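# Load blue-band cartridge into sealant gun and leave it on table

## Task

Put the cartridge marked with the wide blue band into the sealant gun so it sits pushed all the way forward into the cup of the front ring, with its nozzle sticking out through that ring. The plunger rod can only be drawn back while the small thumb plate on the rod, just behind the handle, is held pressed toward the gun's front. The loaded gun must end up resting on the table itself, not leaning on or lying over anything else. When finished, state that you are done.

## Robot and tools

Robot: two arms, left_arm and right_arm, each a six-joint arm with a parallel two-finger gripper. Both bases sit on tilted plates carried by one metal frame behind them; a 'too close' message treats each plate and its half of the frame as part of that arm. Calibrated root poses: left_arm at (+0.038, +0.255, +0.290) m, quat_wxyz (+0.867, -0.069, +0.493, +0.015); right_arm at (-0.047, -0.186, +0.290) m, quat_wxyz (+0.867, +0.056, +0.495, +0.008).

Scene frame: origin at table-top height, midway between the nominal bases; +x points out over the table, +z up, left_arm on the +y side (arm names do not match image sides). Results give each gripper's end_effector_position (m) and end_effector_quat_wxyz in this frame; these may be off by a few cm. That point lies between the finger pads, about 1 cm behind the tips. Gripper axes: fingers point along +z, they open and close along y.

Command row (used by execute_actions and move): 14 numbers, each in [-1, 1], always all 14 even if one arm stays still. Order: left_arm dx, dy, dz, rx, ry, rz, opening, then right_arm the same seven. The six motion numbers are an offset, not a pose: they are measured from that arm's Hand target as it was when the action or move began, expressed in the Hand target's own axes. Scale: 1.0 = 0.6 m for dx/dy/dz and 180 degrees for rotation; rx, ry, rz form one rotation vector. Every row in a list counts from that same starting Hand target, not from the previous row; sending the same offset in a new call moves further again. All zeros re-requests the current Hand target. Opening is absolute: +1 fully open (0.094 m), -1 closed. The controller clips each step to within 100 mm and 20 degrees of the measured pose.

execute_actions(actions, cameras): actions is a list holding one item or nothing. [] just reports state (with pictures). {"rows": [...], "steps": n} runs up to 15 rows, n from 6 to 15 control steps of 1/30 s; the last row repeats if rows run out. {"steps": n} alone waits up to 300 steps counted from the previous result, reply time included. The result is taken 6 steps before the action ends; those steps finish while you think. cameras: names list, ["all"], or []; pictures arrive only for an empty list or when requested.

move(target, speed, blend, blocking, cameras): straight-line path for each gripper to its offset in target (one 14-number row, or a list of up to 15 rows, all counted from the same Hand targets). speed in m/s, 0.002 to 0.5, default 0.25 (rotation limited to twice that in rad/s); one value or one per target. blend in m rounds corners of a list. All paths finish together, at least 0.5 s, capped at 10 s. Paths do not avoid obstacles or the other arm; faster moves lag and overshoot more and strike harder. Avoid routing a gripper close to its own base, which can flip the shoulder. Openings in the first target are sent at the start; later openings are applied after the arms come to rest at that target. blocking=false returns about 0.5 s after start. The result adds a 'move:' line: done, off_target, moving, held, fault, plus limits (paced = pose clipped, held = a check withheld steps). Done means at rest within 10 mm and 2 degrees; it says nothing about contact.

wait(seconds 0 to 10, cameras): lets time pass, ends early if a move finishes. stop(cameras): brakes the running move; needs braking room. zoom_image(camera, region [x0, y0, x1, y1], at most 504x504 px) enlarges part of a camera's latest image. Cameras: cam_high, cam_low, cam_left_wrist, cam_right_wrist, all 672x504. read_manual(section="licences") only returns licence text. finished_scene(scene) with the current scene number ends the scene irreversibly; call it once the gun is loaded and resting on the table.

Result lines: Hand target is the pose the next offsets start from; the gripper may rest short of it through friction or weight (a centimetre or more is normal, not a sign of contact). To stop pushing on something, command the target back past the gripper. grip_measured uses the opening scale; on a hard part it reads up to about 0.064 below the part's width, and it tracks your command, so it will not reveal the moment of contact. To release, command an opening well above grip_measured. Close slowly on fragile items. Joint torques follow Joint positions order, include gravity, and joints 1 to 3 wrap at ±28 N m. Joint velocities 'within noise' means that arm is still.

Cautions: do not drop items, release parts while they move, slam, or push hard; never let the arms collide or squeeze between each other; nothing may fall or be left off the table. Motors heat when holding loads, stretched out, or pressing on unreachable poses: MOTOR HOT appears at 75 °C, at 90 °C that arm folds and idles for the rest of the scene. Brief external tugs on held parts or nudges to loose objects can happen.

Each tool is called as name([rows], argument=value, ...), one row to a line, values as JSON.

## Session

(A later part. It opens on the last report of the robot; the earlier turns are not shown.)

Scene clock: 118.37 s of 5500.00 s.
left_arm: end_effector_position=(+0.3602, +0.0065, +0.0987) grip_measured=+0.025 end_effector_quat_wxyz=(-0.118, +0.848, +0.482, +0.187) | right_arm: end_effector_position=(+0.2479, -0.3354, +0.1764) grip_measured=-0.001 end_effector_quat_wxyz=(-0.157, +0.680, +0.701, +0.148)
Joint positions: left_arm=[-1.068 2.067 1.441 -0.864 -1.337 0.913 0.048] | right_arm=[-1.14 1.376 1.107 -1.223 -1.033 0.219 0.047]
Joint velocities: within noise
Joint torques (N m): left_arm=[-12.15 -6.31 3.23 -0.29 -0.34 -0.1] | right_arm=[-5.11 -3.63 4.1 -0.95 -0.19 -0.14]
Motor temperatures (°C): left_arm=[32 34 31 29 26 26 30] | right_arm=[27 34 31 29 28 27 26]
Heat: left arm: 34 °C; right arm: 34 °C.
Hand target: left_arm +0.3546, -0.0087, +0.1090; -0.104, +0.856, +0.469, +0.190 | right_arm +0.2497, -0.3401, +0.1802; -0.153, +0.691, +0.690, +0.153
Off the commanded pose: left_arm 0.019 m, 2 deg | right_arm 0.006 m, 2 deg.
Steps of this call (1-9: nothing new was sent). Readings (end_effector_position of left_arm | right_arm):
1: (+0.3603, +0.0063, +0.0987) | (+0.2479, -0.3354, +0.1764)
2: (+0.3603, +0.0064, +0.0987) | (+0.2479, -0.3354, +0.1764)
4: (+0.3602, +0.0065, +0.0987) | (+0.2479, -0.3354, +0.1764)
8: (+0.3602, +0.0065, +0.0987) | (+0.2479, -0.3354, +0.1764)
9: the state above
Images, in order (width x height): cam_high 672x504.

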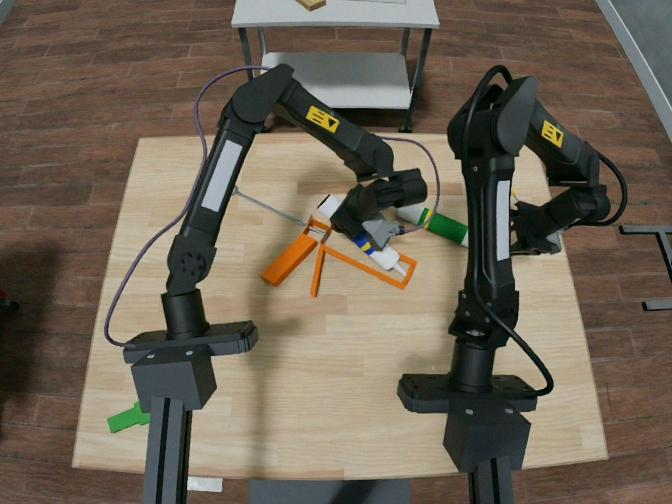

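move(target=[0.022,-0.0033,-0.0155,0,0,0,-0.1,0,0,0,0,0,0,0], speed=0.06, cameras=["cam_right_wrist"])

zoom_image(camera="cam_right_wrist", region=[270, 270, 390, 380])

Scene clock: 119.80 s of 5500.00 s.
left_arm: end_effector_position=(+0.3545, +0.0097, +0.1073) grip_measured=+0.025 end_effector_quat_wxyz=(-0.119, +0.847, +0.483, +0.187) | right_arm: end_effector_position=(+0.2479, -0.3354, +0.1764) grip_measured=-0.001 end_effector_quat_wxyz=(-0.157, +0.680, +0.701, +0.148)
Joint positions: left_arm=[-1.089 2.067 1.442 -0.964 -1.337 0.812 0.048] | right_arm=[-1.14 1.376 1.107 -1.223 -1.033 0.219 0.047]
Joint velocities: within noise
Joint torques (N m): left_arm=[-11.93 -8.54 3.14 -0.42 -0.32 -0.03] | right_arm=[-5.11 -3.62 4.11 -0.94 -0.19 -0.14]
Motor temperatures (°C): left_arm=[32 34 31 29 26 26 30] | right_arm=[27 34 31 29 28 27 26]
Heat: left arm: 34 °C; right arm: 34 °C.
Hand target: left_arm +0.3573, -0.0007, +0.1229; -0.104, +0.856, +0.469, +0.190 | right_arm +0.2497, -0.3401, +0.1802; -0.153, +0.691, +0.690, +0.153
Off the commanded pose: left_arm 0.019 m, 3 deg | right_arm 0.006 m, 2 deg.
Kept back: nothing.
move: off_target (left_arm)
camera_calibration:
cam_right_wrist: T_world_to_cam=[[-0.999776, -0.0102015, 0.0185282, 0.240393], [0.00784705, 0.63458, 0.772817, 0.116768], [-0.0196415, 0.77279, -0.634358, 0.464794], [0, 0, 0, 1]] pos_world=[0.248552, -0.430834, 0.200152]
Images, in order (width x height): cam_right_wrist 672x504.

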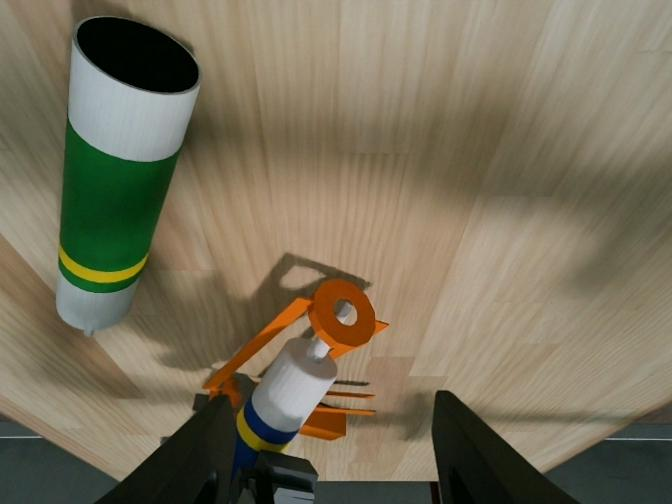

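Scaled by 4.200 from the camera's 672x504 image, which has a finer 960x720 frame.

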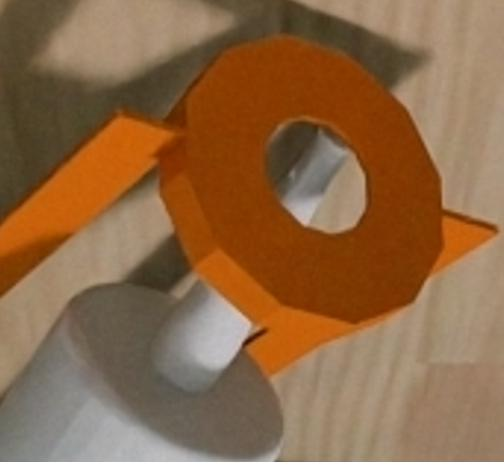

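move(target=[0.0056,0.0085,-0.0125,0,0,0,-0.1,0,0,0,0,0,0,0], speed=0.06, cameras=["cam_right_wrist"])

zoom_image(camera="cam_right_wrist", region=[270, 270, 390, 380])

Scene clock: 121.07 s of 5500.00 s.
left_arm: end_effector_position=(+0.3630, +0.0077, +0.1179) grip_measured=+0.025 end_effector_quat_wxyz=(-0.116, +0.844, +0.489, +0.188) | right_arm: end_effector_position=(+0.2479, -0.3354, +0.1764) grip_measured=-0.001 end_effector_quat_wxyz=(-0.157, +0.680, +0.701, +0.148)
Joint positions: left_arm=[-1.105 2.067 1.493 -1.068 -1.337 0.742 0.048] | right_arm=[-1.14 1.376 1.107 -1.223 -1.033 0.219 0.047]
Joint velocities: within noise
Joint torques (N m): left_arm=[-12.04 -7.38 3.23 -0.44 -0.29 -0.05] | right_arm=[-5.09 -3.63 4.11 -0.95 -0.19 -0.14]
Motor temperatures (°C): left_arm=[33 34 31 29 26 26 30] | right_arm=[27 34 31 29 28 27 26]
Heat: left arm: 34 °C; right arm: 34 °C.
Hand target: left_arm +0.3616, -0.0036, +0.1311; -0.104, +0.856, +0.469, +0.190 | right_arm +0.2497, -0.3401, +0.1802; -0.153, +0.691, +0.690, +0.153
Off the commanded pose: left_arm 0.017 m, 3 deg | right_arm 0.006 m, 2 deg.
Kept back: nothing.
move: off_target (left_arm)
camera_calibration:
cam_right_wrist: T_world_to_cam=[[-0.999776, -0.0102015, 0.0185282, 0.240393], [0.00784705, 0.63458, 0.772817, 0.116768], [-0.0196415, 0.77279, -0.634358, 0.464794], [0, 0, 0, 1]] pos_world=[0.248552, -0.430834, 0.200152]
Images, in order (width x height): cam_right_wrist 672x504.

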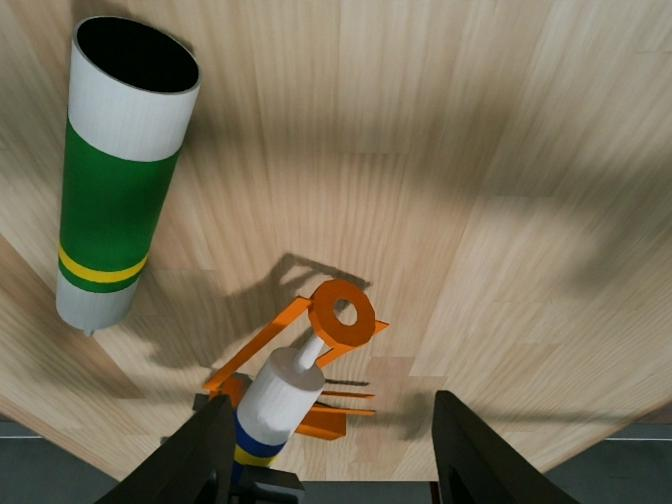

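Scaled by 4.200 from the camera's 672x504 image, which has a finer 960x720 frame.

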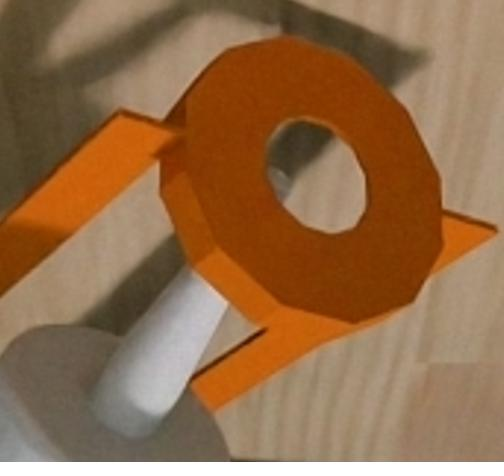

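move(target=[-0.0207,-0.0083,0.005,0,0,0,-0.1,0,0,0,0,0,0,0], speed=0.06, cameras=["cam_right_wrist"])

zoom_image(camera="cam_right_wrist", region=[270, 270, 390, 380])

Scene clock: 122.33 s of 5500.00 s.
left_arm: end_effector_position=(+0.3560, +0.0060, +0.1135) grip_measured=+0.025 end_effector_quat_wxyz=(-0.121, +0.846, +0.484, +0.188) | right_arm: end_effector_position=(+0.2479, -0.3354, +0.1764) grip_measured=-0.001 end_effector_quat_wxyz=(-0.157, +0.680, +0.701, +0.148)
Joint positions: left_arm=[-1.105 2.093 1.495 -1.074 -1.337 0.725 0.048] | right_arm=[-1.14 1.376 1.107 -1.223 -1.033 0.219 0.047]
Joint velocities: within noise
Joint torques (N m): left_arm=[-12.14 -6.38 3.14 -0.27 -0.28 -0.06] | right_arm=[-5.09 -3.62 4.1 -0.94 -0.19 -0.14]
Motor temperatures (°C): left_arm=[33 34 31 29 26 26 30] | right_arm=[27 34 31 29 28 27 26]
Heat: left arm: 34 °C; right arm: 34 °C.
Hand target: left_arm +0.3520, -0.0093, +0.1232; -0.104, +0.856, +0.469, +0.190 | right_arm +0.2497, -0.3401, +0.1802; -0.153, +0.691, +0.690, +0.153
Off the commanded pose: left_arm 0.019 m, 3 deg | right_arm 0.006 m, 2 deg.
Kept back: nothing.
move: off_target (left_arm)
camera_calibration:
cam_right_wrist: T_world_to_cam=[[-0.999776, -0.0102015, 0.0185282, 0.240393], [0.00784705, 0.63458, 0.772817, 0.116768], [-0.0196415, 0.77279, -0.634358, 0.464794], [0, 0, 0, 1]] pos_world=[0.248552, -0.430834, 0.200152]
Images, in order (width x height): cam_right_wrist 672x504.

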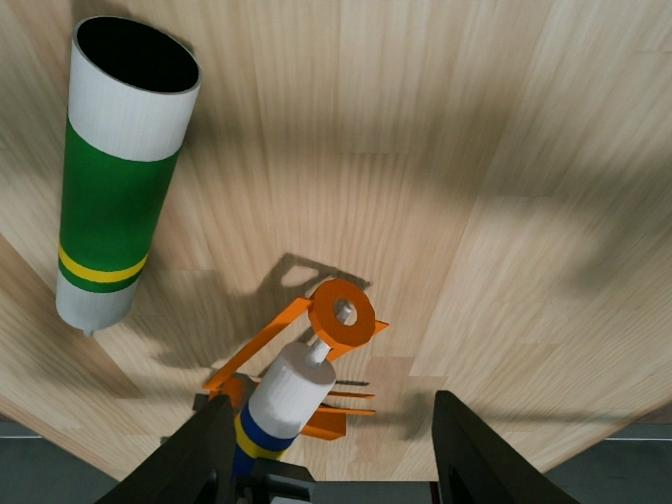

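Scaled by 4.200 from the camera's 672x504 image, which has a finer 960x720 frame.

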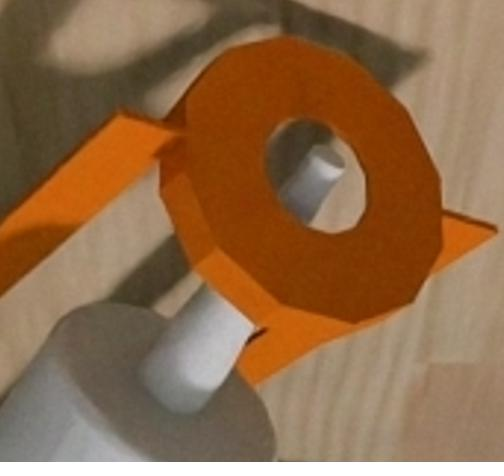

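move(target=[-0.0195,0,-0.0065,0,0,0,-0.1,0,0,0,0,0,0,0], speed=0.06, cameras=["cam_right_wrist"])

zoom_image(camera="cam_right_wrist", region=[270, 270, 390, 380])

Scene clock: 123.33 s of 5500.00 s.
left_arm: end_effector_position=(+0.3515, -0.0068, +0.1107) grip_measured=+0.025 end_effector_quat_wxyz=(-0.114, +0.841, +0.494, +0.189) | right_arm: end_effector_position=(+0.2479, -0.3354, +0.1764) grip_measured=-0.001 end_effector_quat_wxyz=(-0.157, +0.680, +0.701, +0.148)
Joint positions: left_arm=[-1.117 2.14 1.54 -1.086 -1.337 0.683 0.048] | right_arm=[-1.14 1.376 1.107 -1.223 -1.033 0.219 0.047]
Joint velocities: within noise
Joint torques (N m): left_arm=[-12.55 -6.27 3.21 -0.46 -0.27 -0.06] | right_arm=[-5.11 -3.63 4.11 -0.94 -0.19 -0.14]
Motor temperatures (°C): left_arm=[34 34 31 29 26 26 30] | right_arm=[27 34 31 29 28 27 26]
Heat: left arm: 34 °C; right arm: 34 °C.
Hand target: left_arm +0.3453, -0.0197, +0.1218; -0.104, +0.856, +0.469, +0.190 | right_arm +0.2497, -0.3401, +0.1802; -0.153, +0.691, +0.690, +0.153
Off the commanded pose: left_arm 0.018 m, 4 deg | right_arm 0.006 m, 2 deg.
Kept back: nothing.
move: off_target (left_arm)
camera_calibration:
cam_right_wrist: T_world_to_cam=[[-0.999776, -0.0102015, 0.0185282, 0.240393], [0.00784705, 0.63458, 0.772817, 0.116768], [-0.0196415, 0.77279, -0.634358, 0.464794], [0, 0, 0, 1]] pos_world=[0.248552, -0.430834, 0.200152]
Images, in order (width x height): cam_right_wrist 672x504.

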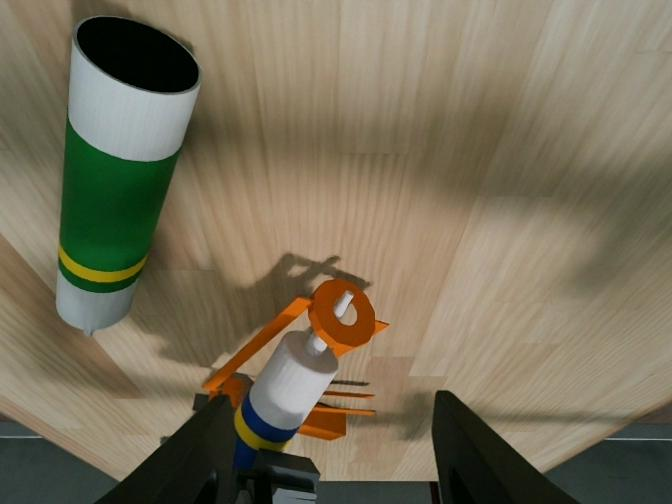

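Scaled by 4.200 from the camera's 672x504 image, which has a finer 960x720 frame.

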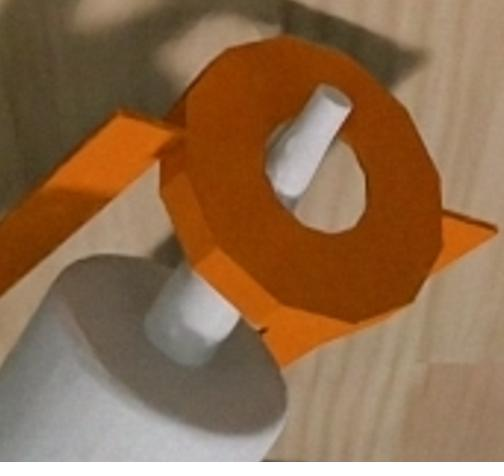

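move(target=[-0.0365,0.0043,0.0577,0,-0.0556,0,-0.1,0,0,0,0,0,0,0], speed=0.05, cameras=["cam_right_wrist","cam_high"])

zoom_image(camera="cam_right_wrist", region=[220, 260, 420, 430])

zoom_image(camera="cam_high", region=[290, 180, 450, 310])

Scene clock: 126.73 s of 5500.00 s.
left_arm: end_effector_position=(+0.3422, -0.0188, +0.0748) grip_measured=+0.025 end_effector_quat_wxyz=(-0.080, +0.867, +0.473, +0.136) | right_arm: end_effector_position=(+0.2479, -0.3354, +0.1764) grip_measured=-0.001 end_effector_quat_wxyz=(-0.157, +0.679, +0.702, +0.148)
Joint positions: left_arm=[-1.054 2.049 1.312 -0.422 -1.23 1.268 0.048] | right_arm=[-1.14 1.376 1.107 -1.223 -1.033 0.217 0.047]
Joint velocities: left_arm=[-0.007 -0.012 -0.017 0.183 -0.095 0.066 0] | right_arm=[within noise]
Joint torques (N m): left_arm=[-9.17 -11.17 1.21 0.22 0.26 0.08] | right_arm=[-5.09 -3.62 4.1 -0.94 -0.19 -0.14]
Motor temperatures (°C): left_arm=[34 34 31 29 26 26 30] | right_arm=[27 34 31 29 28 27 26]
Heat: left arm: 34 °C; right arm: 34 °C.
Hand target: left_arm +0.3448, -0.0255, +0.0812; -0.062, +0.869, +0.477, +0.114 | right_arm +0.2497, -0.3401, +0.1802; -0.153, +0.691, +0.690, +0.153
Off the commanded pose: left_arm 0.010 m, 3 deg | right_arm 0.006 m, 2 deg.
Kept back: nothing.
move: off_target (left_arm)
camera_calibration:
cam_right_wrist: T_world_to_cam=[[-0.999773, -0.011593, 0.0178827, 0.240039], [0.00646537, 0.634569, 0.77284, 0.117103], [-0.0203073, 0.77278, -0.63435, 0.464954], [0, 0, 0, 1]] pos_world=[0.24867, -0.430834, 0.20015]
Images, in order (width x height): cam_high 672x504, cam_right_wrist 672x504.

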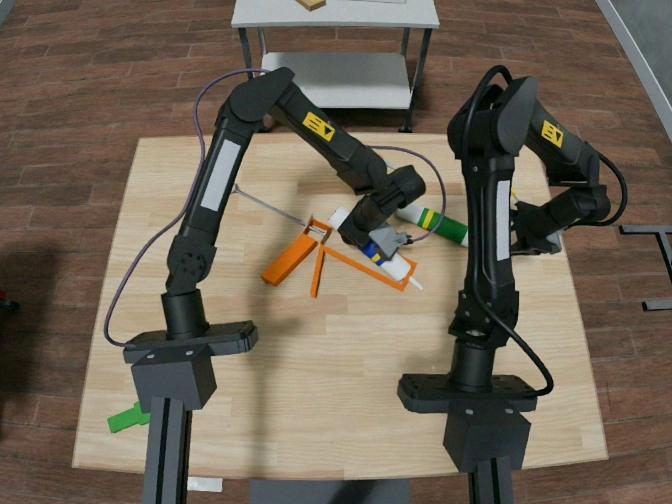

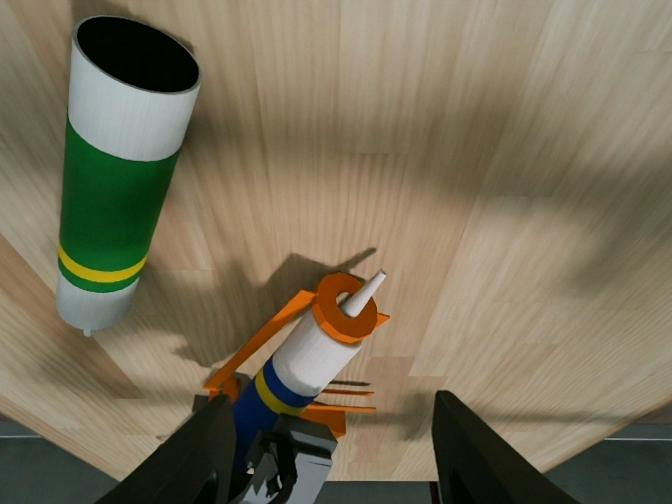

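Scaled by 2.520 from the camera's 672x504 image, which has a finer 960x720 frame.

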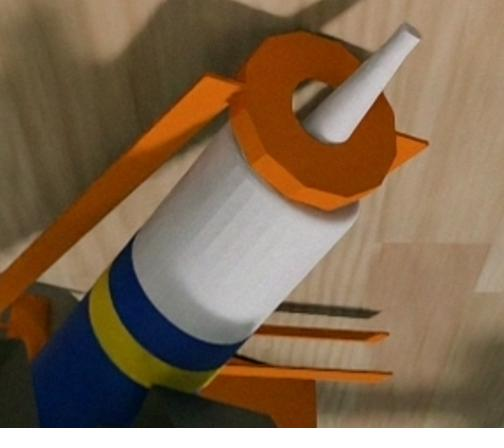

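Scaled by 3.150 from the camera's 672x504 image, which has a finer 960x720 frame.

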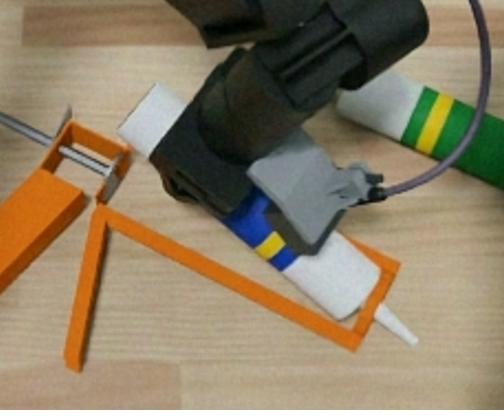

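move(target=[0,0.0067,0.0428,0,-0.0444,0,-0.1,0,0,0,0,0,0,0], speed=0.05, cameras=["cam_right_wrist","cam_high"])

zoom_image(camera="cam_right_wrist", region=[220, 260, 420, 430])

zoom_image(camera="cam_high", region=[290, 180, 450, 310])

Scene clock: 129.23 s of 5500.00 s.
left_arm: end_effector_position=(+0.3436, -0.0175, +0.0484) grip_measured=+0.025 end_effector_quat_wxyz=(-0.048, +0.877, +0.474, +0.064) | right_arm: end_effector_position=(+0.2479, -0.3354, +0.1764) grip_measured=-0.001 end_effector_quat_wxyz=(-0.157, +0.679, +0.702, +0.148)
Joint positions: left_arm=[-0.967 1.985 1.222 -0.194 -1.029 1.495 0.048] | right_arm=[-1.14 1.376 1.107 -1.223 -1.033 0.217 0.047]
Joint velocities: within noise
Joint torques (N m): left_arm=[-8.12 -11.9 1.11 0.27 0.17 0.1] | right_arm=[-5.09 -3.62 4.1 -0.94 -0.19 -0.14]
Motor temperatures (°C): left_arm=[34 34 30 29 26 26 30] | right_arm=[27 34 31 29 28 27 26]
Heat: left arm: 34 °C; right arm: 34 °C.
Hand target: left_arm +0.3517, -0.0221, +0.0564; -0.029, +0.875, +0.480, +0.053 | right_arm +0.2497, -0.3401, +0.1802; -0.153, +0.691, +0.690, +0.153
Off the commanded pose: left_arm 0.012 m, 3 deg | right_arm 0.006 m, 2 deg.
Kept back: nothing.
move: off_target (left_arm)
camera_calibration:
cam_right_wrist: T_world_to_cam=[[-0.999773, -0.011593, 0.0178827, 0.240039], [0.00646537, 0.634569, 0.77284, 0.117103], [-0.0203073, 0.77278, -0.63435, 0.464954], [0, 0, 0, 1]] pos_world=[0.24867, -0.430834, 0.20015]
Images, in order (width x height): cam_high 672x504, cam_right_wrist 672x504.

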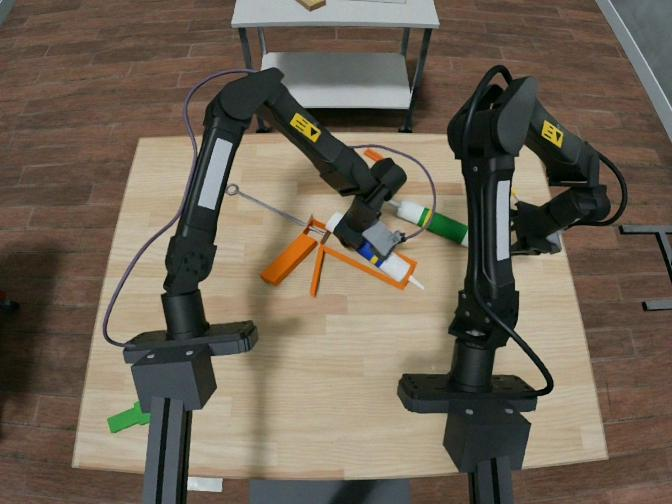

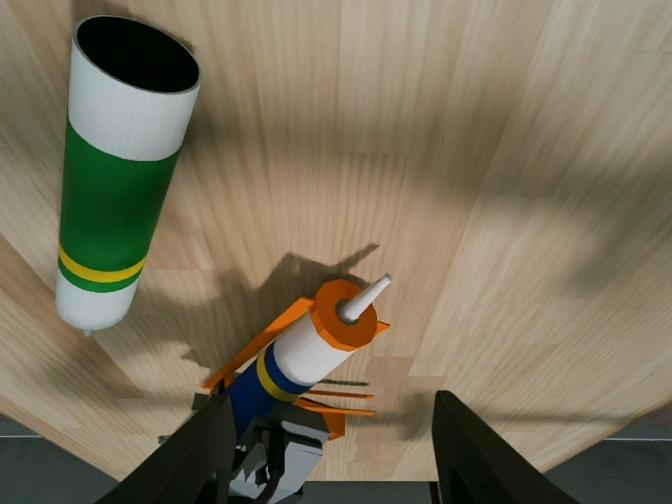

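Scaled by 2.520 from the camera's 672x504 image, which has a finer 960x720 frame.

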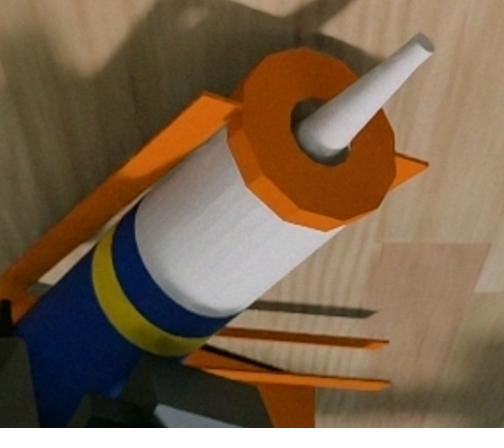

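Scaled by 3.150 from the camera's 672x504 image, which has a finer 960x720 frame.

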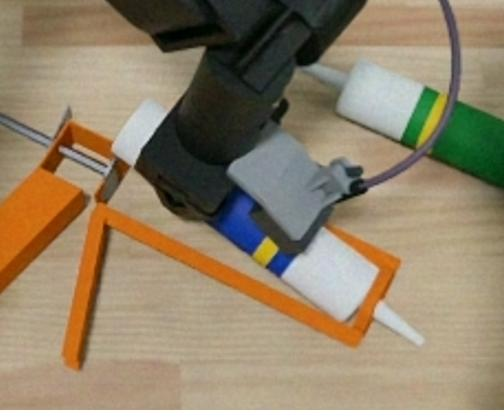

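zoom_image(camera="cam_high", region=[305, 200, 425, 300])

zoom_image(camera="cam_right_wrist", region=[190, 330, 350, 470])

Scaled by 4.200 from the camera's 672x504 image, which has a finer 960x720 frame.

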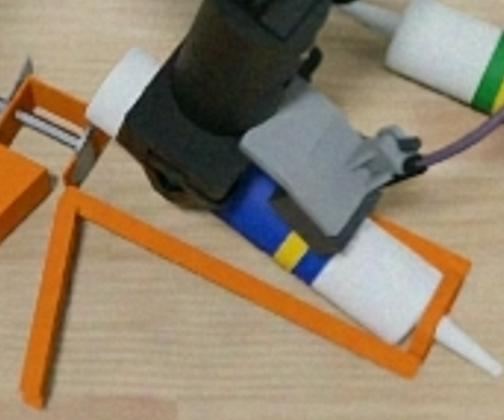

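Scaled by 3.150 from the camera's 672x504 image, which has a finer 960x720 frame.

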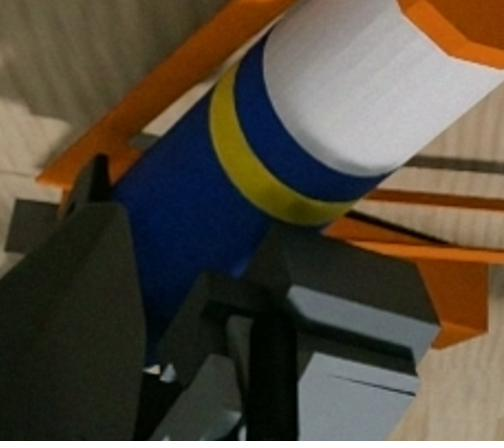

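move(target=[0.0012,-0.0207,0.0135,0.0033,-0.0222,-0.0276,-0.1,0,0,0,0,0,0,0], speed=0.05, cameras=["cam_right_wrist","cam_high"])

zoom_image(camera="cam_right_wrist", region=[220, 260, 420, 430])

zoom_image(camera="cam_high", region=[305, 200, 425, 300])

Scene clock: 135.37 s of 5500.00 s.
left_arm: end_effector_position=(+0.3407, -0.0119, +0.0460) grip_measured=+0.025 end_effector_quat_wxyz=(-0.028, +0.863, +0.502, +0.042) | right_arm: end_effector_position=(+0.2479, -0.3352, +0.1765) grip_measured=-0.001 end_effector_quat_wxyz=(-0.157, +0.679, +0.702, +0.148)
Joint positions: left_arm=[-0.941 1.934 1.149 -0.115 -0.955 1.49 0.048] | right_arm=[-1.14 1.376 1.107 -1.224 -1.033 0.216 0.047]
Joint velocities: within noise
Joint torques (N m): left_arm=[-6.75 -10.91 0.58 0.21 0.49 -0.15] | right_arm=[-5.11 -3.62 4.11 -0.94 -0.19 -0.14]
Motor temperatures (°C): left_arm=[34 35 30 29 26 26 30] | right_arm=[27 34 31 29 28 27 26]
Heat: left arm: 35 °C; right arm: 34 °C.
Hand target: left_arm +0.3421, -0.0139, +0.0484; -0.015, +0.855, +0.518, +0.022 | right_arm +0.2497, -0.3401, +0.1802; -0.153, +0.691, +0.690, +0.153
Off the commanded pose: left_arm 0.004 m, 3 deg | right_arm 0.006 m, 2 deg.
Kept back: nothing.
move: off_target (left_arm)
camera_calibration:
cam_right_wrist: T_world_to_cam=[[-0.999768, -0.0118706, 0.0179611, 0.239872], [0.00636552, 0.633978, 0.773325, 0.116627], [-0.0205667, 0.77326, -0.633755, 0.46497], [0, 0, 0, 1]] pos_world=[0.248637, -0.430634, 0.200179]
Images, in order (width x height): cam_high 672x504, cam_right_wrist 672x504.

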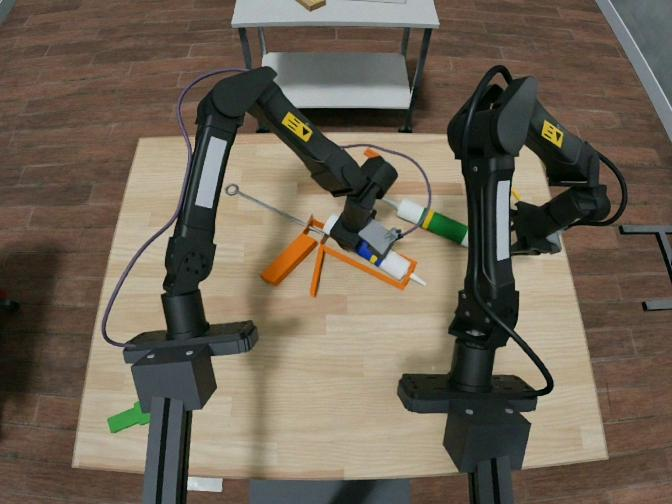

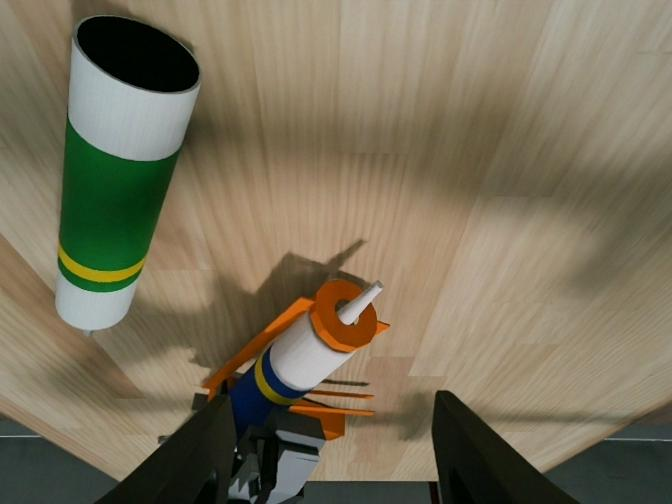

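Scaled by 2.520 from the camera's 672x504 image, which has a finer 960x720 frame.

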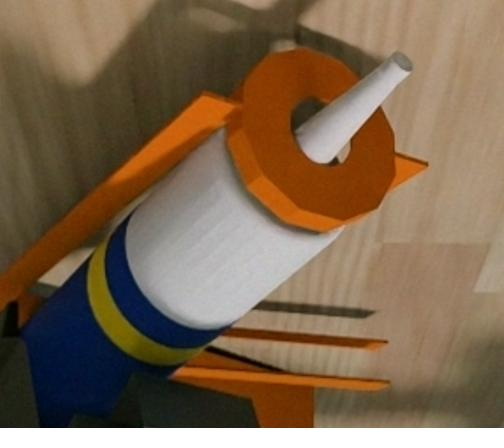

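Scaled by 4.200 from the camera's 672x504 image, which has a finer 960x720 frame.

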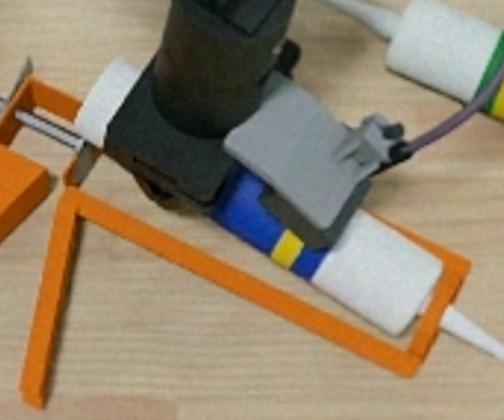

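move(target=[-0.0117,-0.0083,0.0135,0.001,-0.0167,-0.0167,-0.1,0,0,0,0,0,0,0], speed=0.05, cameras=["cam_right_wrist","cam_high"])

zoom_image(camera="cam_right_wrist", region=[220, 260, 420, 430])

zoom_image(camera="cam_high", region=[305, 200, 425, 300])

Scene clock: 137.37 s of 5500.00 s.
left_arm: end_effector_position=(+0.3428, -0.0131, +0.0441) grip_measured=+0.025 end_effector_quat_wxyz=(-0.015, +0.853, +0.521, +0.037) | right_arm: end_effector_position=(+0.2479, -0.3352, +0.1765) grip_measured=-0.001 end_effector_quat_wxyz=(-0.157, +0.679, +0.702, +0.148)
Joint positions: left_arm=[-0.932 1.923 1.129 -0.065 -0.929 1.484 0.048] | right_arm=[-1.14 1.376 1.107 -1.224 -1.033 0.216 0.047]
Joint velocities: within noise
Joint torques (N m): left_arm=[-5.87 -9.35 0.25 0.25 0.93 -0.37] | right_arm=[-5.09 -3.62 4.11 -0.94 -0.19 -0.14]
Motor temperatures (°C): left_arm=[33 35 30 29 26 26 30] | right_arm=[27 34 31 29 28 27 26]
Heat: left arm: 35 °C; right arm: 34 °C.
Hand target: left_arm +0.3347, -0.0174, +0.0399; -0.002, +0.841, +0.541, -0.001 | right_arm +0.2497, -0.3401, +0.1802; -0.153, +0.691, +0.690, +0.153
Off the commanded pose: left_arm 0.010 m, 5 deg | right_arm 0.006 m, 2 deg.
Kept back: nothing.
move: off_target (left_arm)
camera_calibration:
cam_right_wrist: T_world_to_cam=[[-0.999768, -0.0118706, 0.0179611, 0.239872], [0.00636552, 0.633978, 0.773325, 0.116627], [-0.0205667, 0.77326, -0.633755, 0.46497], [0, 0, 0, 1]] pos_world=[0.248637, -0.430634, 0.200179]
Images, in order (width x height): cam_high 672x504, cam_right_wrist 672x504.

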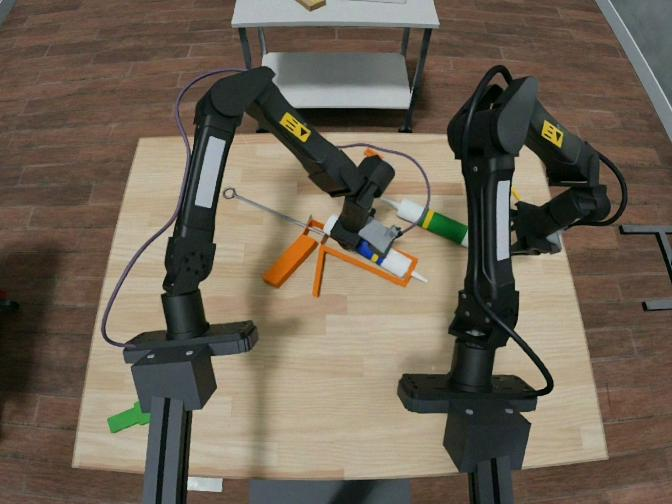

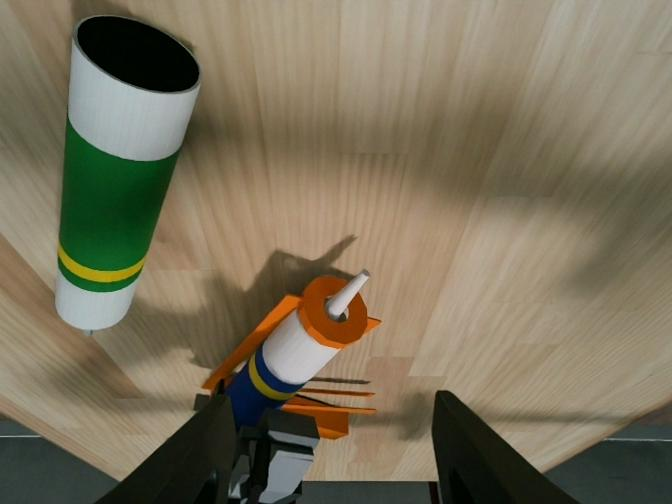

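Scaled by 2.520 from the camera's 672x504 image, which has a finer 960x720 frame.

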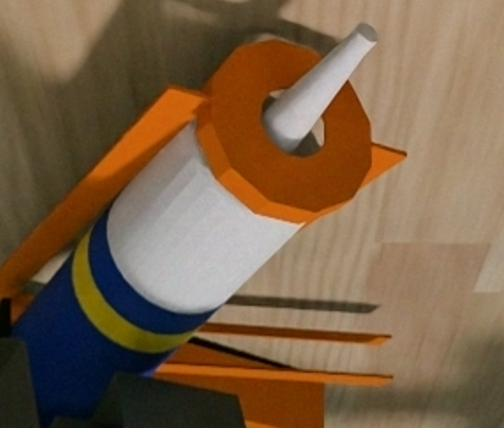

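Scaled by 4.200 from the camera's 672x504 image, which has a finer 960x720 frame.

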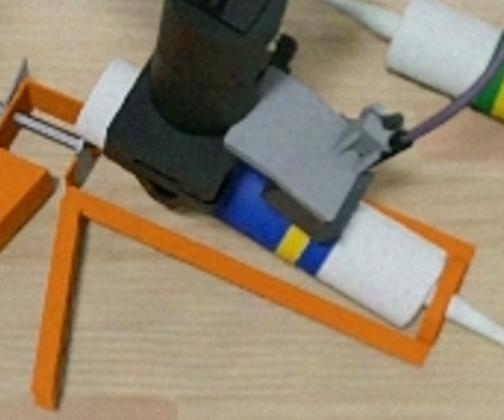

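zoom_image(camera="cam_low", region=[300, 210, 460, 310])

execute_actions(actions=[], cameras=["cam_low"])

zoom_image(camera="cam_low", region=[320, 240, 440, 300])

This scene's latest camera images include none from cam_low. They are from: cam_high, cam_right_wrist. cam_low's image comes with the result of a call that names it in "cameras".

Scene clock: 138.63 s of 5500.00 s.
left_arm: end_effector_position=(+0.3426, -0.0130, +0.0441) grip_measured=+0.025 end_effector_quat_wxyz=(-0.015, +0.853, +0.521, +0.037) | right_arm: end_effector_position=(+0.2479, -0.3352, +0.1765) grip_measured=-0.001 end_effector_quat_wxyz=(-0.157, +0.679, +0.702, +0.148)
Joint positions: left_arm=[-0.932 1.923 1.128 -0.065 -0.929 1.484 0.048] | right_arm=[-1.14 1.376 1.107 -1.224 -1.033 0.216 0.047]
Joint velocities: within noise
Joint torques (N m): left_arm=[-5.87 -9.36 0.28 0.26 0.93 -0.37] | right_arm=[-5.09 -3.63 4.12 -0.94 -0.19 -0.14]
Motor temperatures (°C): left_arm=[33 35 30 29 26 26 30] | right_arm=[27 34 31 29 28 27 26]
Heat: left arm: 35 °C; right arm: 34 °C.
Hand target: left_arm +0.3347, -0.0175, +0.0399; -0.002, +0.841, +0.541, -0.001 | right_arm +0.2497, -0.3401, +0.1802; -0.153, +0.691, +0.690, +0.153
Off the commanded pose: left_arm 0.010 m, 5 deg | right_arm 0.006 m, 2 deg.
Steps of this call (1-38: nothing new was sent). Readings (end_effector_position of left_arm | right_arm):
1: (+0.3428, -0.0131, +0.0441) | (+0.2479, -0.3352, +0.1765)
2: (+0.3428, -0.0131, +0.0441) | (+0.2479, -0.3352, +0.1765)
4: (+0.3428, -0.0131, +0.0441) | (+0.2479, -0.3352, +0.1765)
8: (+0.3428, -0.0131, +0.0441) | (+0.2479, -0.3352, +0.1765)
38: the state above
Images, in order (width x height): cam_low 672x504.

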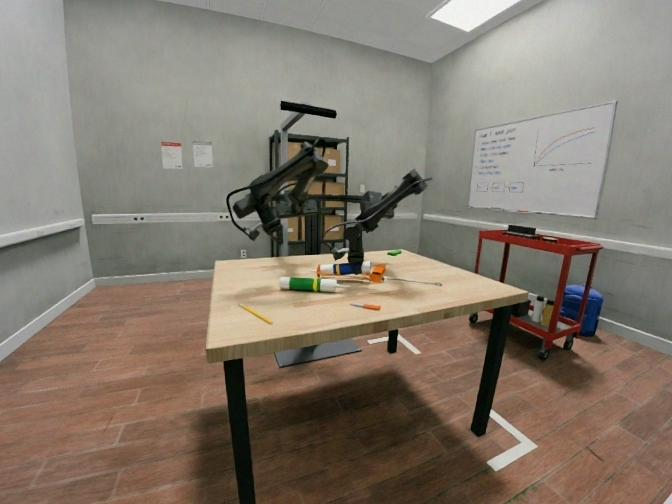

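Scaled by 4.200 from the camera's 672x504 image, which has a finer 960x720 frame.

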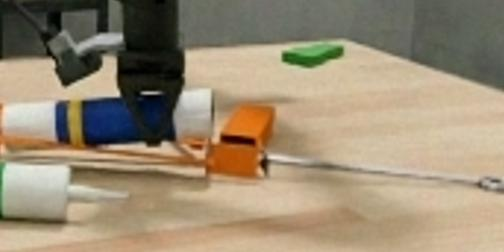

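zoom_image(camera="cam_low", region=[305, 250, 395, 295])

Scaled by 5.600 from the camera's 672x504 image, which has a finer 960x720 frame.

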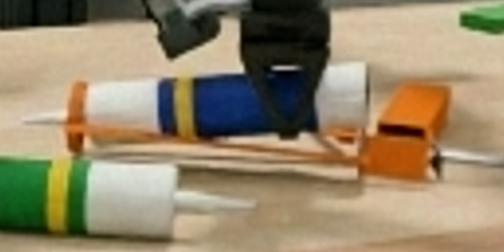

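move(target=[0.0222,-0.0095,-0.015,0,0.01,-0.0167,-0.1,0,0,0,0,0,0,0], speed=0.06, cameras=["cam_right_wrist","cam_high","cam_low"])

zoom_image(camera="cam_low", region=[305, 250, 395, 295])

zoom_image(camera="cam_high", region=[305, 200, 425, 300])

Scene clock: 141.43 s of 5500.00 s.
left_arm: end_effector_position=(+0.3364, -0.0015, +0.0471) grip_measured=+0.025 end_effector_quat_wxyz=(-0.018, +0.833, +0.551, +0.035) | right_arm: end_effector_position=(+0.2479, -0.3352, +0.1765) grip_measured=-0.001 end_effector_quat_wxyz=(-0.157, +0.679, +0.702, +0.148)
Joint positions: left_arm=[-0.926 1.888 1.077 -0.062 -0.925 1.404 0.048] | right_arm=[-1.14 1.376 1.107 -1.224 -1.033 0.216 0.047]
Joint velocities: within noise
Joint torques (N m): left_arm=[-6.37 -10.37 0.64 0.12 0.52 -0.14] | right_arm=[-5.09 -3.63 4.11 -0.94 -0.19 -0.14]
Motor temperatures (°C): left_arm=[33 35 30 29 26 26 30] | right_arm=[27 34 31 29 28 27 26]
Heat: left arm: 35 °C; right arm: 34 °C.
Hand target: left_arm +0.3350, -0.0031, +0.0490; -0.010, +0.827, +0.562, +0.012 | right_arm +0.2497, -0.3401, +0.1802; -0.153, +0.691, +0.690, +0.153
Off the commanded pose: left_arm 0.003 m, 3 deg | right_arm 0.006 m, 2 deg.
Kept back: nothing.
move: off_target (left_arm)
camera_calibration:
cam_right_wrist: T_world_to_cam=[[-0.999768, -0.0118706, 0.0179611, 0.239872], [0.00636552, 0.633978, 0.773325, 0.116627], [-0.0205667, 0.77326, -0.633755, 0.46497], [0, 0, 0, 1]] pos_world=[0.248637, -0.430634, 0.200179]
Images, in order (width x height): cam_high 672x504, cam_low 672x504, cam_right_wrist 672x504.

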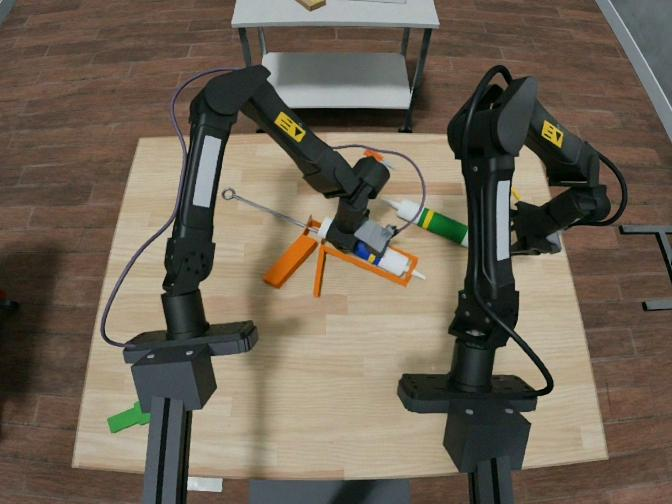

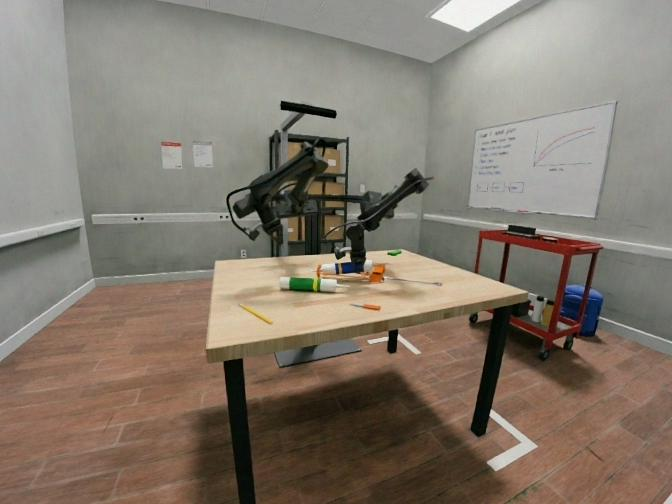

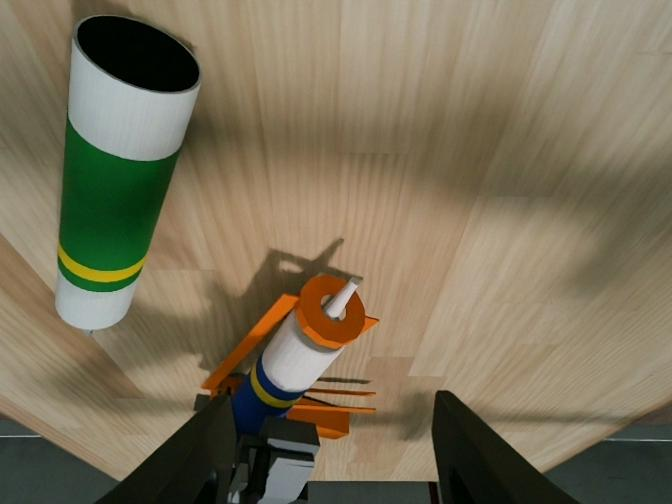

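Scaled by 5.600 from the camera's 672x504 image, which has a finer 960x720 frame.

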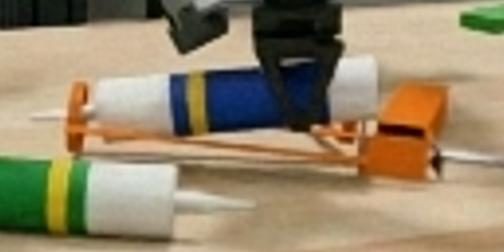

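Scaled by 4.200 from the camera's 672x504 image, which has a finer 960x720 frame.

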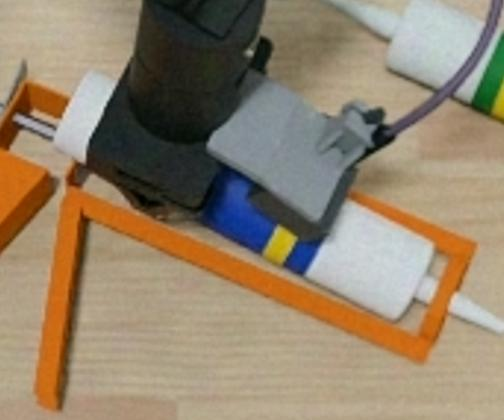

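move(target=[-0.0127,0.0037,0.025,0,-0.0139,0.011,-0.1,0,0,0,0,0,0,0], speed=0.05, cameras=["cam_right_wrist","cam_high","cam_low"])

zoom_image(camera="cam_low", region=[305, 250, 395, 295])

zoom_image(camera="cam_high", region=[305, 200, 425, 300])

Scene clock: 143.90 s of 5500.00 s.
left_arm: end_effector_position=(+0.3353, -0.0028, +0.0435) grip_measured=+0.025 end_effector_quat_wxyz=(-0.015, +0.839, +0.544, +0.022) | right_arm: end_effector_position=(+0.2479, -0.3352, +0.1765) grip_measured=-0.001 end_effector_quat_wxyz=(-0.157, +0.679, +0.702, +0.149)
Joint positions: left_arm=[-0.914 1.888 1.077 -0.055 -0.891 1.433 0.048] | right_arm=[-1.14 1.376 1.107 -1.224 -1.033 0.214 0.047]
Joint velocities: within noise
Joint torques (N m): left_arm=[-4.77 -7.3 1.87 0.56 0.87 0.2] | right_arm=[-5.09 -3.62 4.12 -0.94 -0.19 -0.15]
Motor temperatures (°C): left_arm=[32 35 30 29 26 26 30] | right_arm=[27 34 31 29 28 27 26]
Heat: left arm: 35 °C; right arm: 34 °C.
Hand target: left_arm +0.3344, -0.0105, +0.0338; +0.002, +0.836, +0.548, -0.006 | right_arm +0.2497, -0.3401, +0.1802; -0.153, +0.691, +0.690, +0.153
Off the commanded pose: left_arm 0.012 m, 4 deg | right_arm 0.006 m, 2 deg.
Kept back: nothing.
move: off_target (left_arm)
camera_calibration:
cam_right_wrist: T_world_to_cam=[[-0.999762, -0.0132616, 0.0173144, 0.239518], [0.00498386, 0.633964, 0.773347, 0.116961], [-0.0212325, 0.773249, -0.633747, 0.46513], [0, 0, 0, 1]] pos_world=[0.248754, -0.430634, 0.200177]
Images, in order (width x height): cam_high 672x504, cam_low 672x504, cam_right_wrist 672x504.

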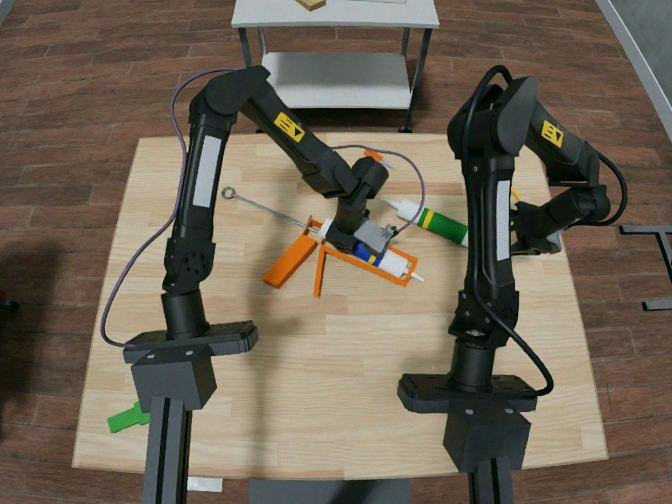

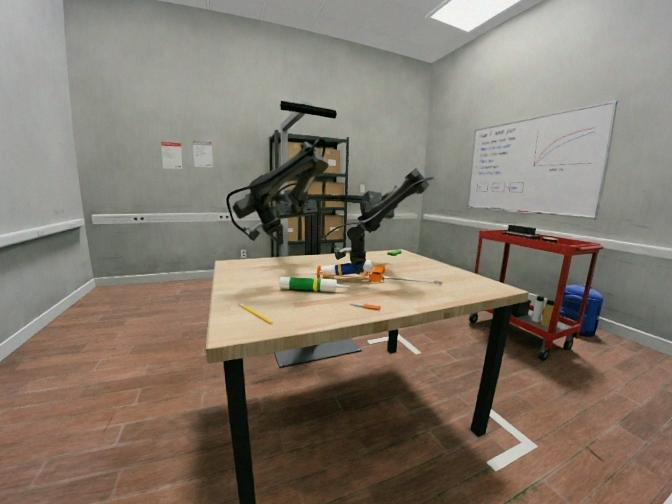

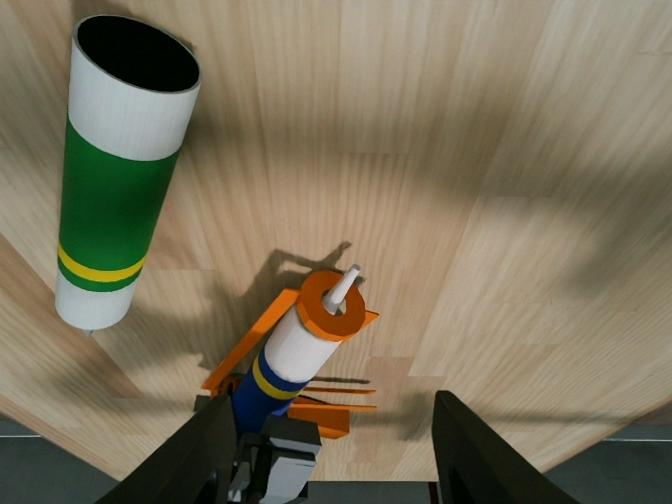

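Scaled by 5.600 from the camera's 672x504 image, which has a finer 960x720 frame.

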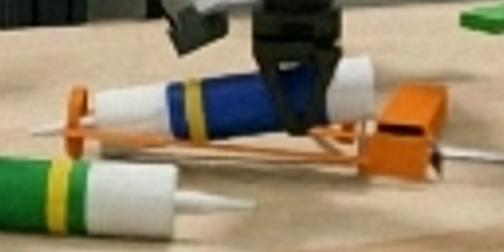

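Scaled by 4.200 from the camera's 672x504 image, which has a finer 960x720 frame.

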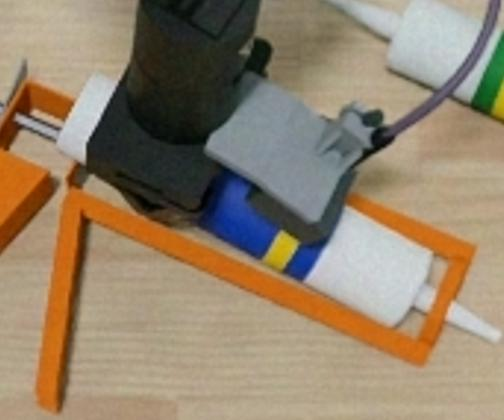

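execute_actions(actions=[], cameras=["cam_left_wrist"])

Scene clock: 144.57 s of 5500.00 s.
left_arm: end_effector_position=(+0.3353, -0.0028, +0.0435) grip_measured=+0.025 end_effector_quat_wxyz=(-0.015, +0.839, +0.544, +0.022) | right_arm: end_effector_position=(+0.2479, -0.3352, +0.1765) grip_measured=-0.001 end_effector_quat_wxyz=(-0.157, +0.679, +0.702, +0.149)
Joint positions: left_arm=[-0.914 1.888 1.077 -0.055 -0.891 1.433 0.048] | right_arm=[-1.14 1.376 1.107 -1.224 -1.033 0.214 0.047]
Joint velocities: within noise
Joint torques (N m): left_arm=[-4.77 -7.3 1.87 0.55 0.87 0.21] | right_arm=[-5.09 -3.62 4.11 -0.94 -0.19 -0.15]
Motor temperatures (°C): left_arm=[32 35 30 29 26 26 30] | right_arm=[27 34 31 29 28 27 26]
Heat: left arm: 35 °C; right arm: 34 °C.
Hand target: left_arm +0.3344, -0.0105, +0.0338; +0.002, +0.836, +0.548, -0.006 | right_arm +0.2497, -0.3401, +0.1802; -0.153, +0.691, +0.690, +0.153
Off the commanded pose: left_arm 0.012 m, 4 deg | right_arm 0.006 m, 2 deg.
Steps of this call (1-20: nothing new was sent). Readings (end_effector_position of left_arm | right_arm):
1: (+0.3353, -0.0028, +0.0435) | (+0.2479, -0.3352, +0.1765)
2: (+0.3353, -0.0028, +0.0435) | (+0.2479, -0.3352, +0.1765)
4: (+0.3353, -0.0028, +0.0435) | (+0.2479, -0.3352, +0.1765)
8: (+0.3353, -0.0028, +0.0435) | (+0.2479, -0.3352, +0.1765)
20: the state above
camera_calibration:
cam_left_wrist: T_world_to_cam=[[-0.906779, 0.421494, 0.00975679, 0.305725], [0.375719, 0.797371, 0.472266, -0.105957], [0.191277, 0.431906, -0.881402, 0.0624022], [0, 0, 0, 1]] pos_world=[0.305099, -0.0713261, 0.102058]
Images, in order (width x height): cam_left_wrist 672x504.

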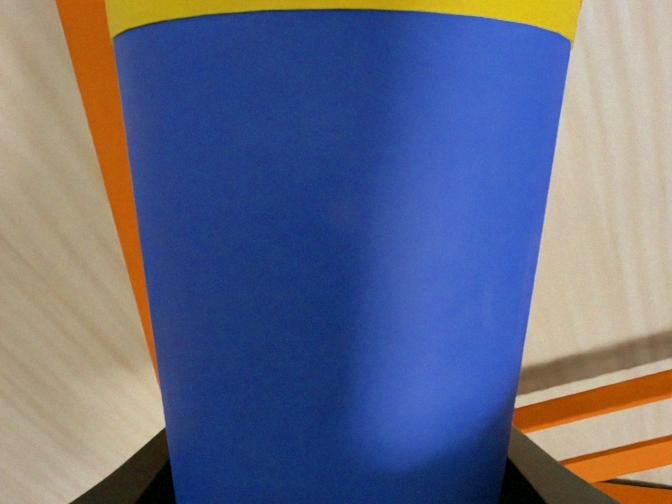

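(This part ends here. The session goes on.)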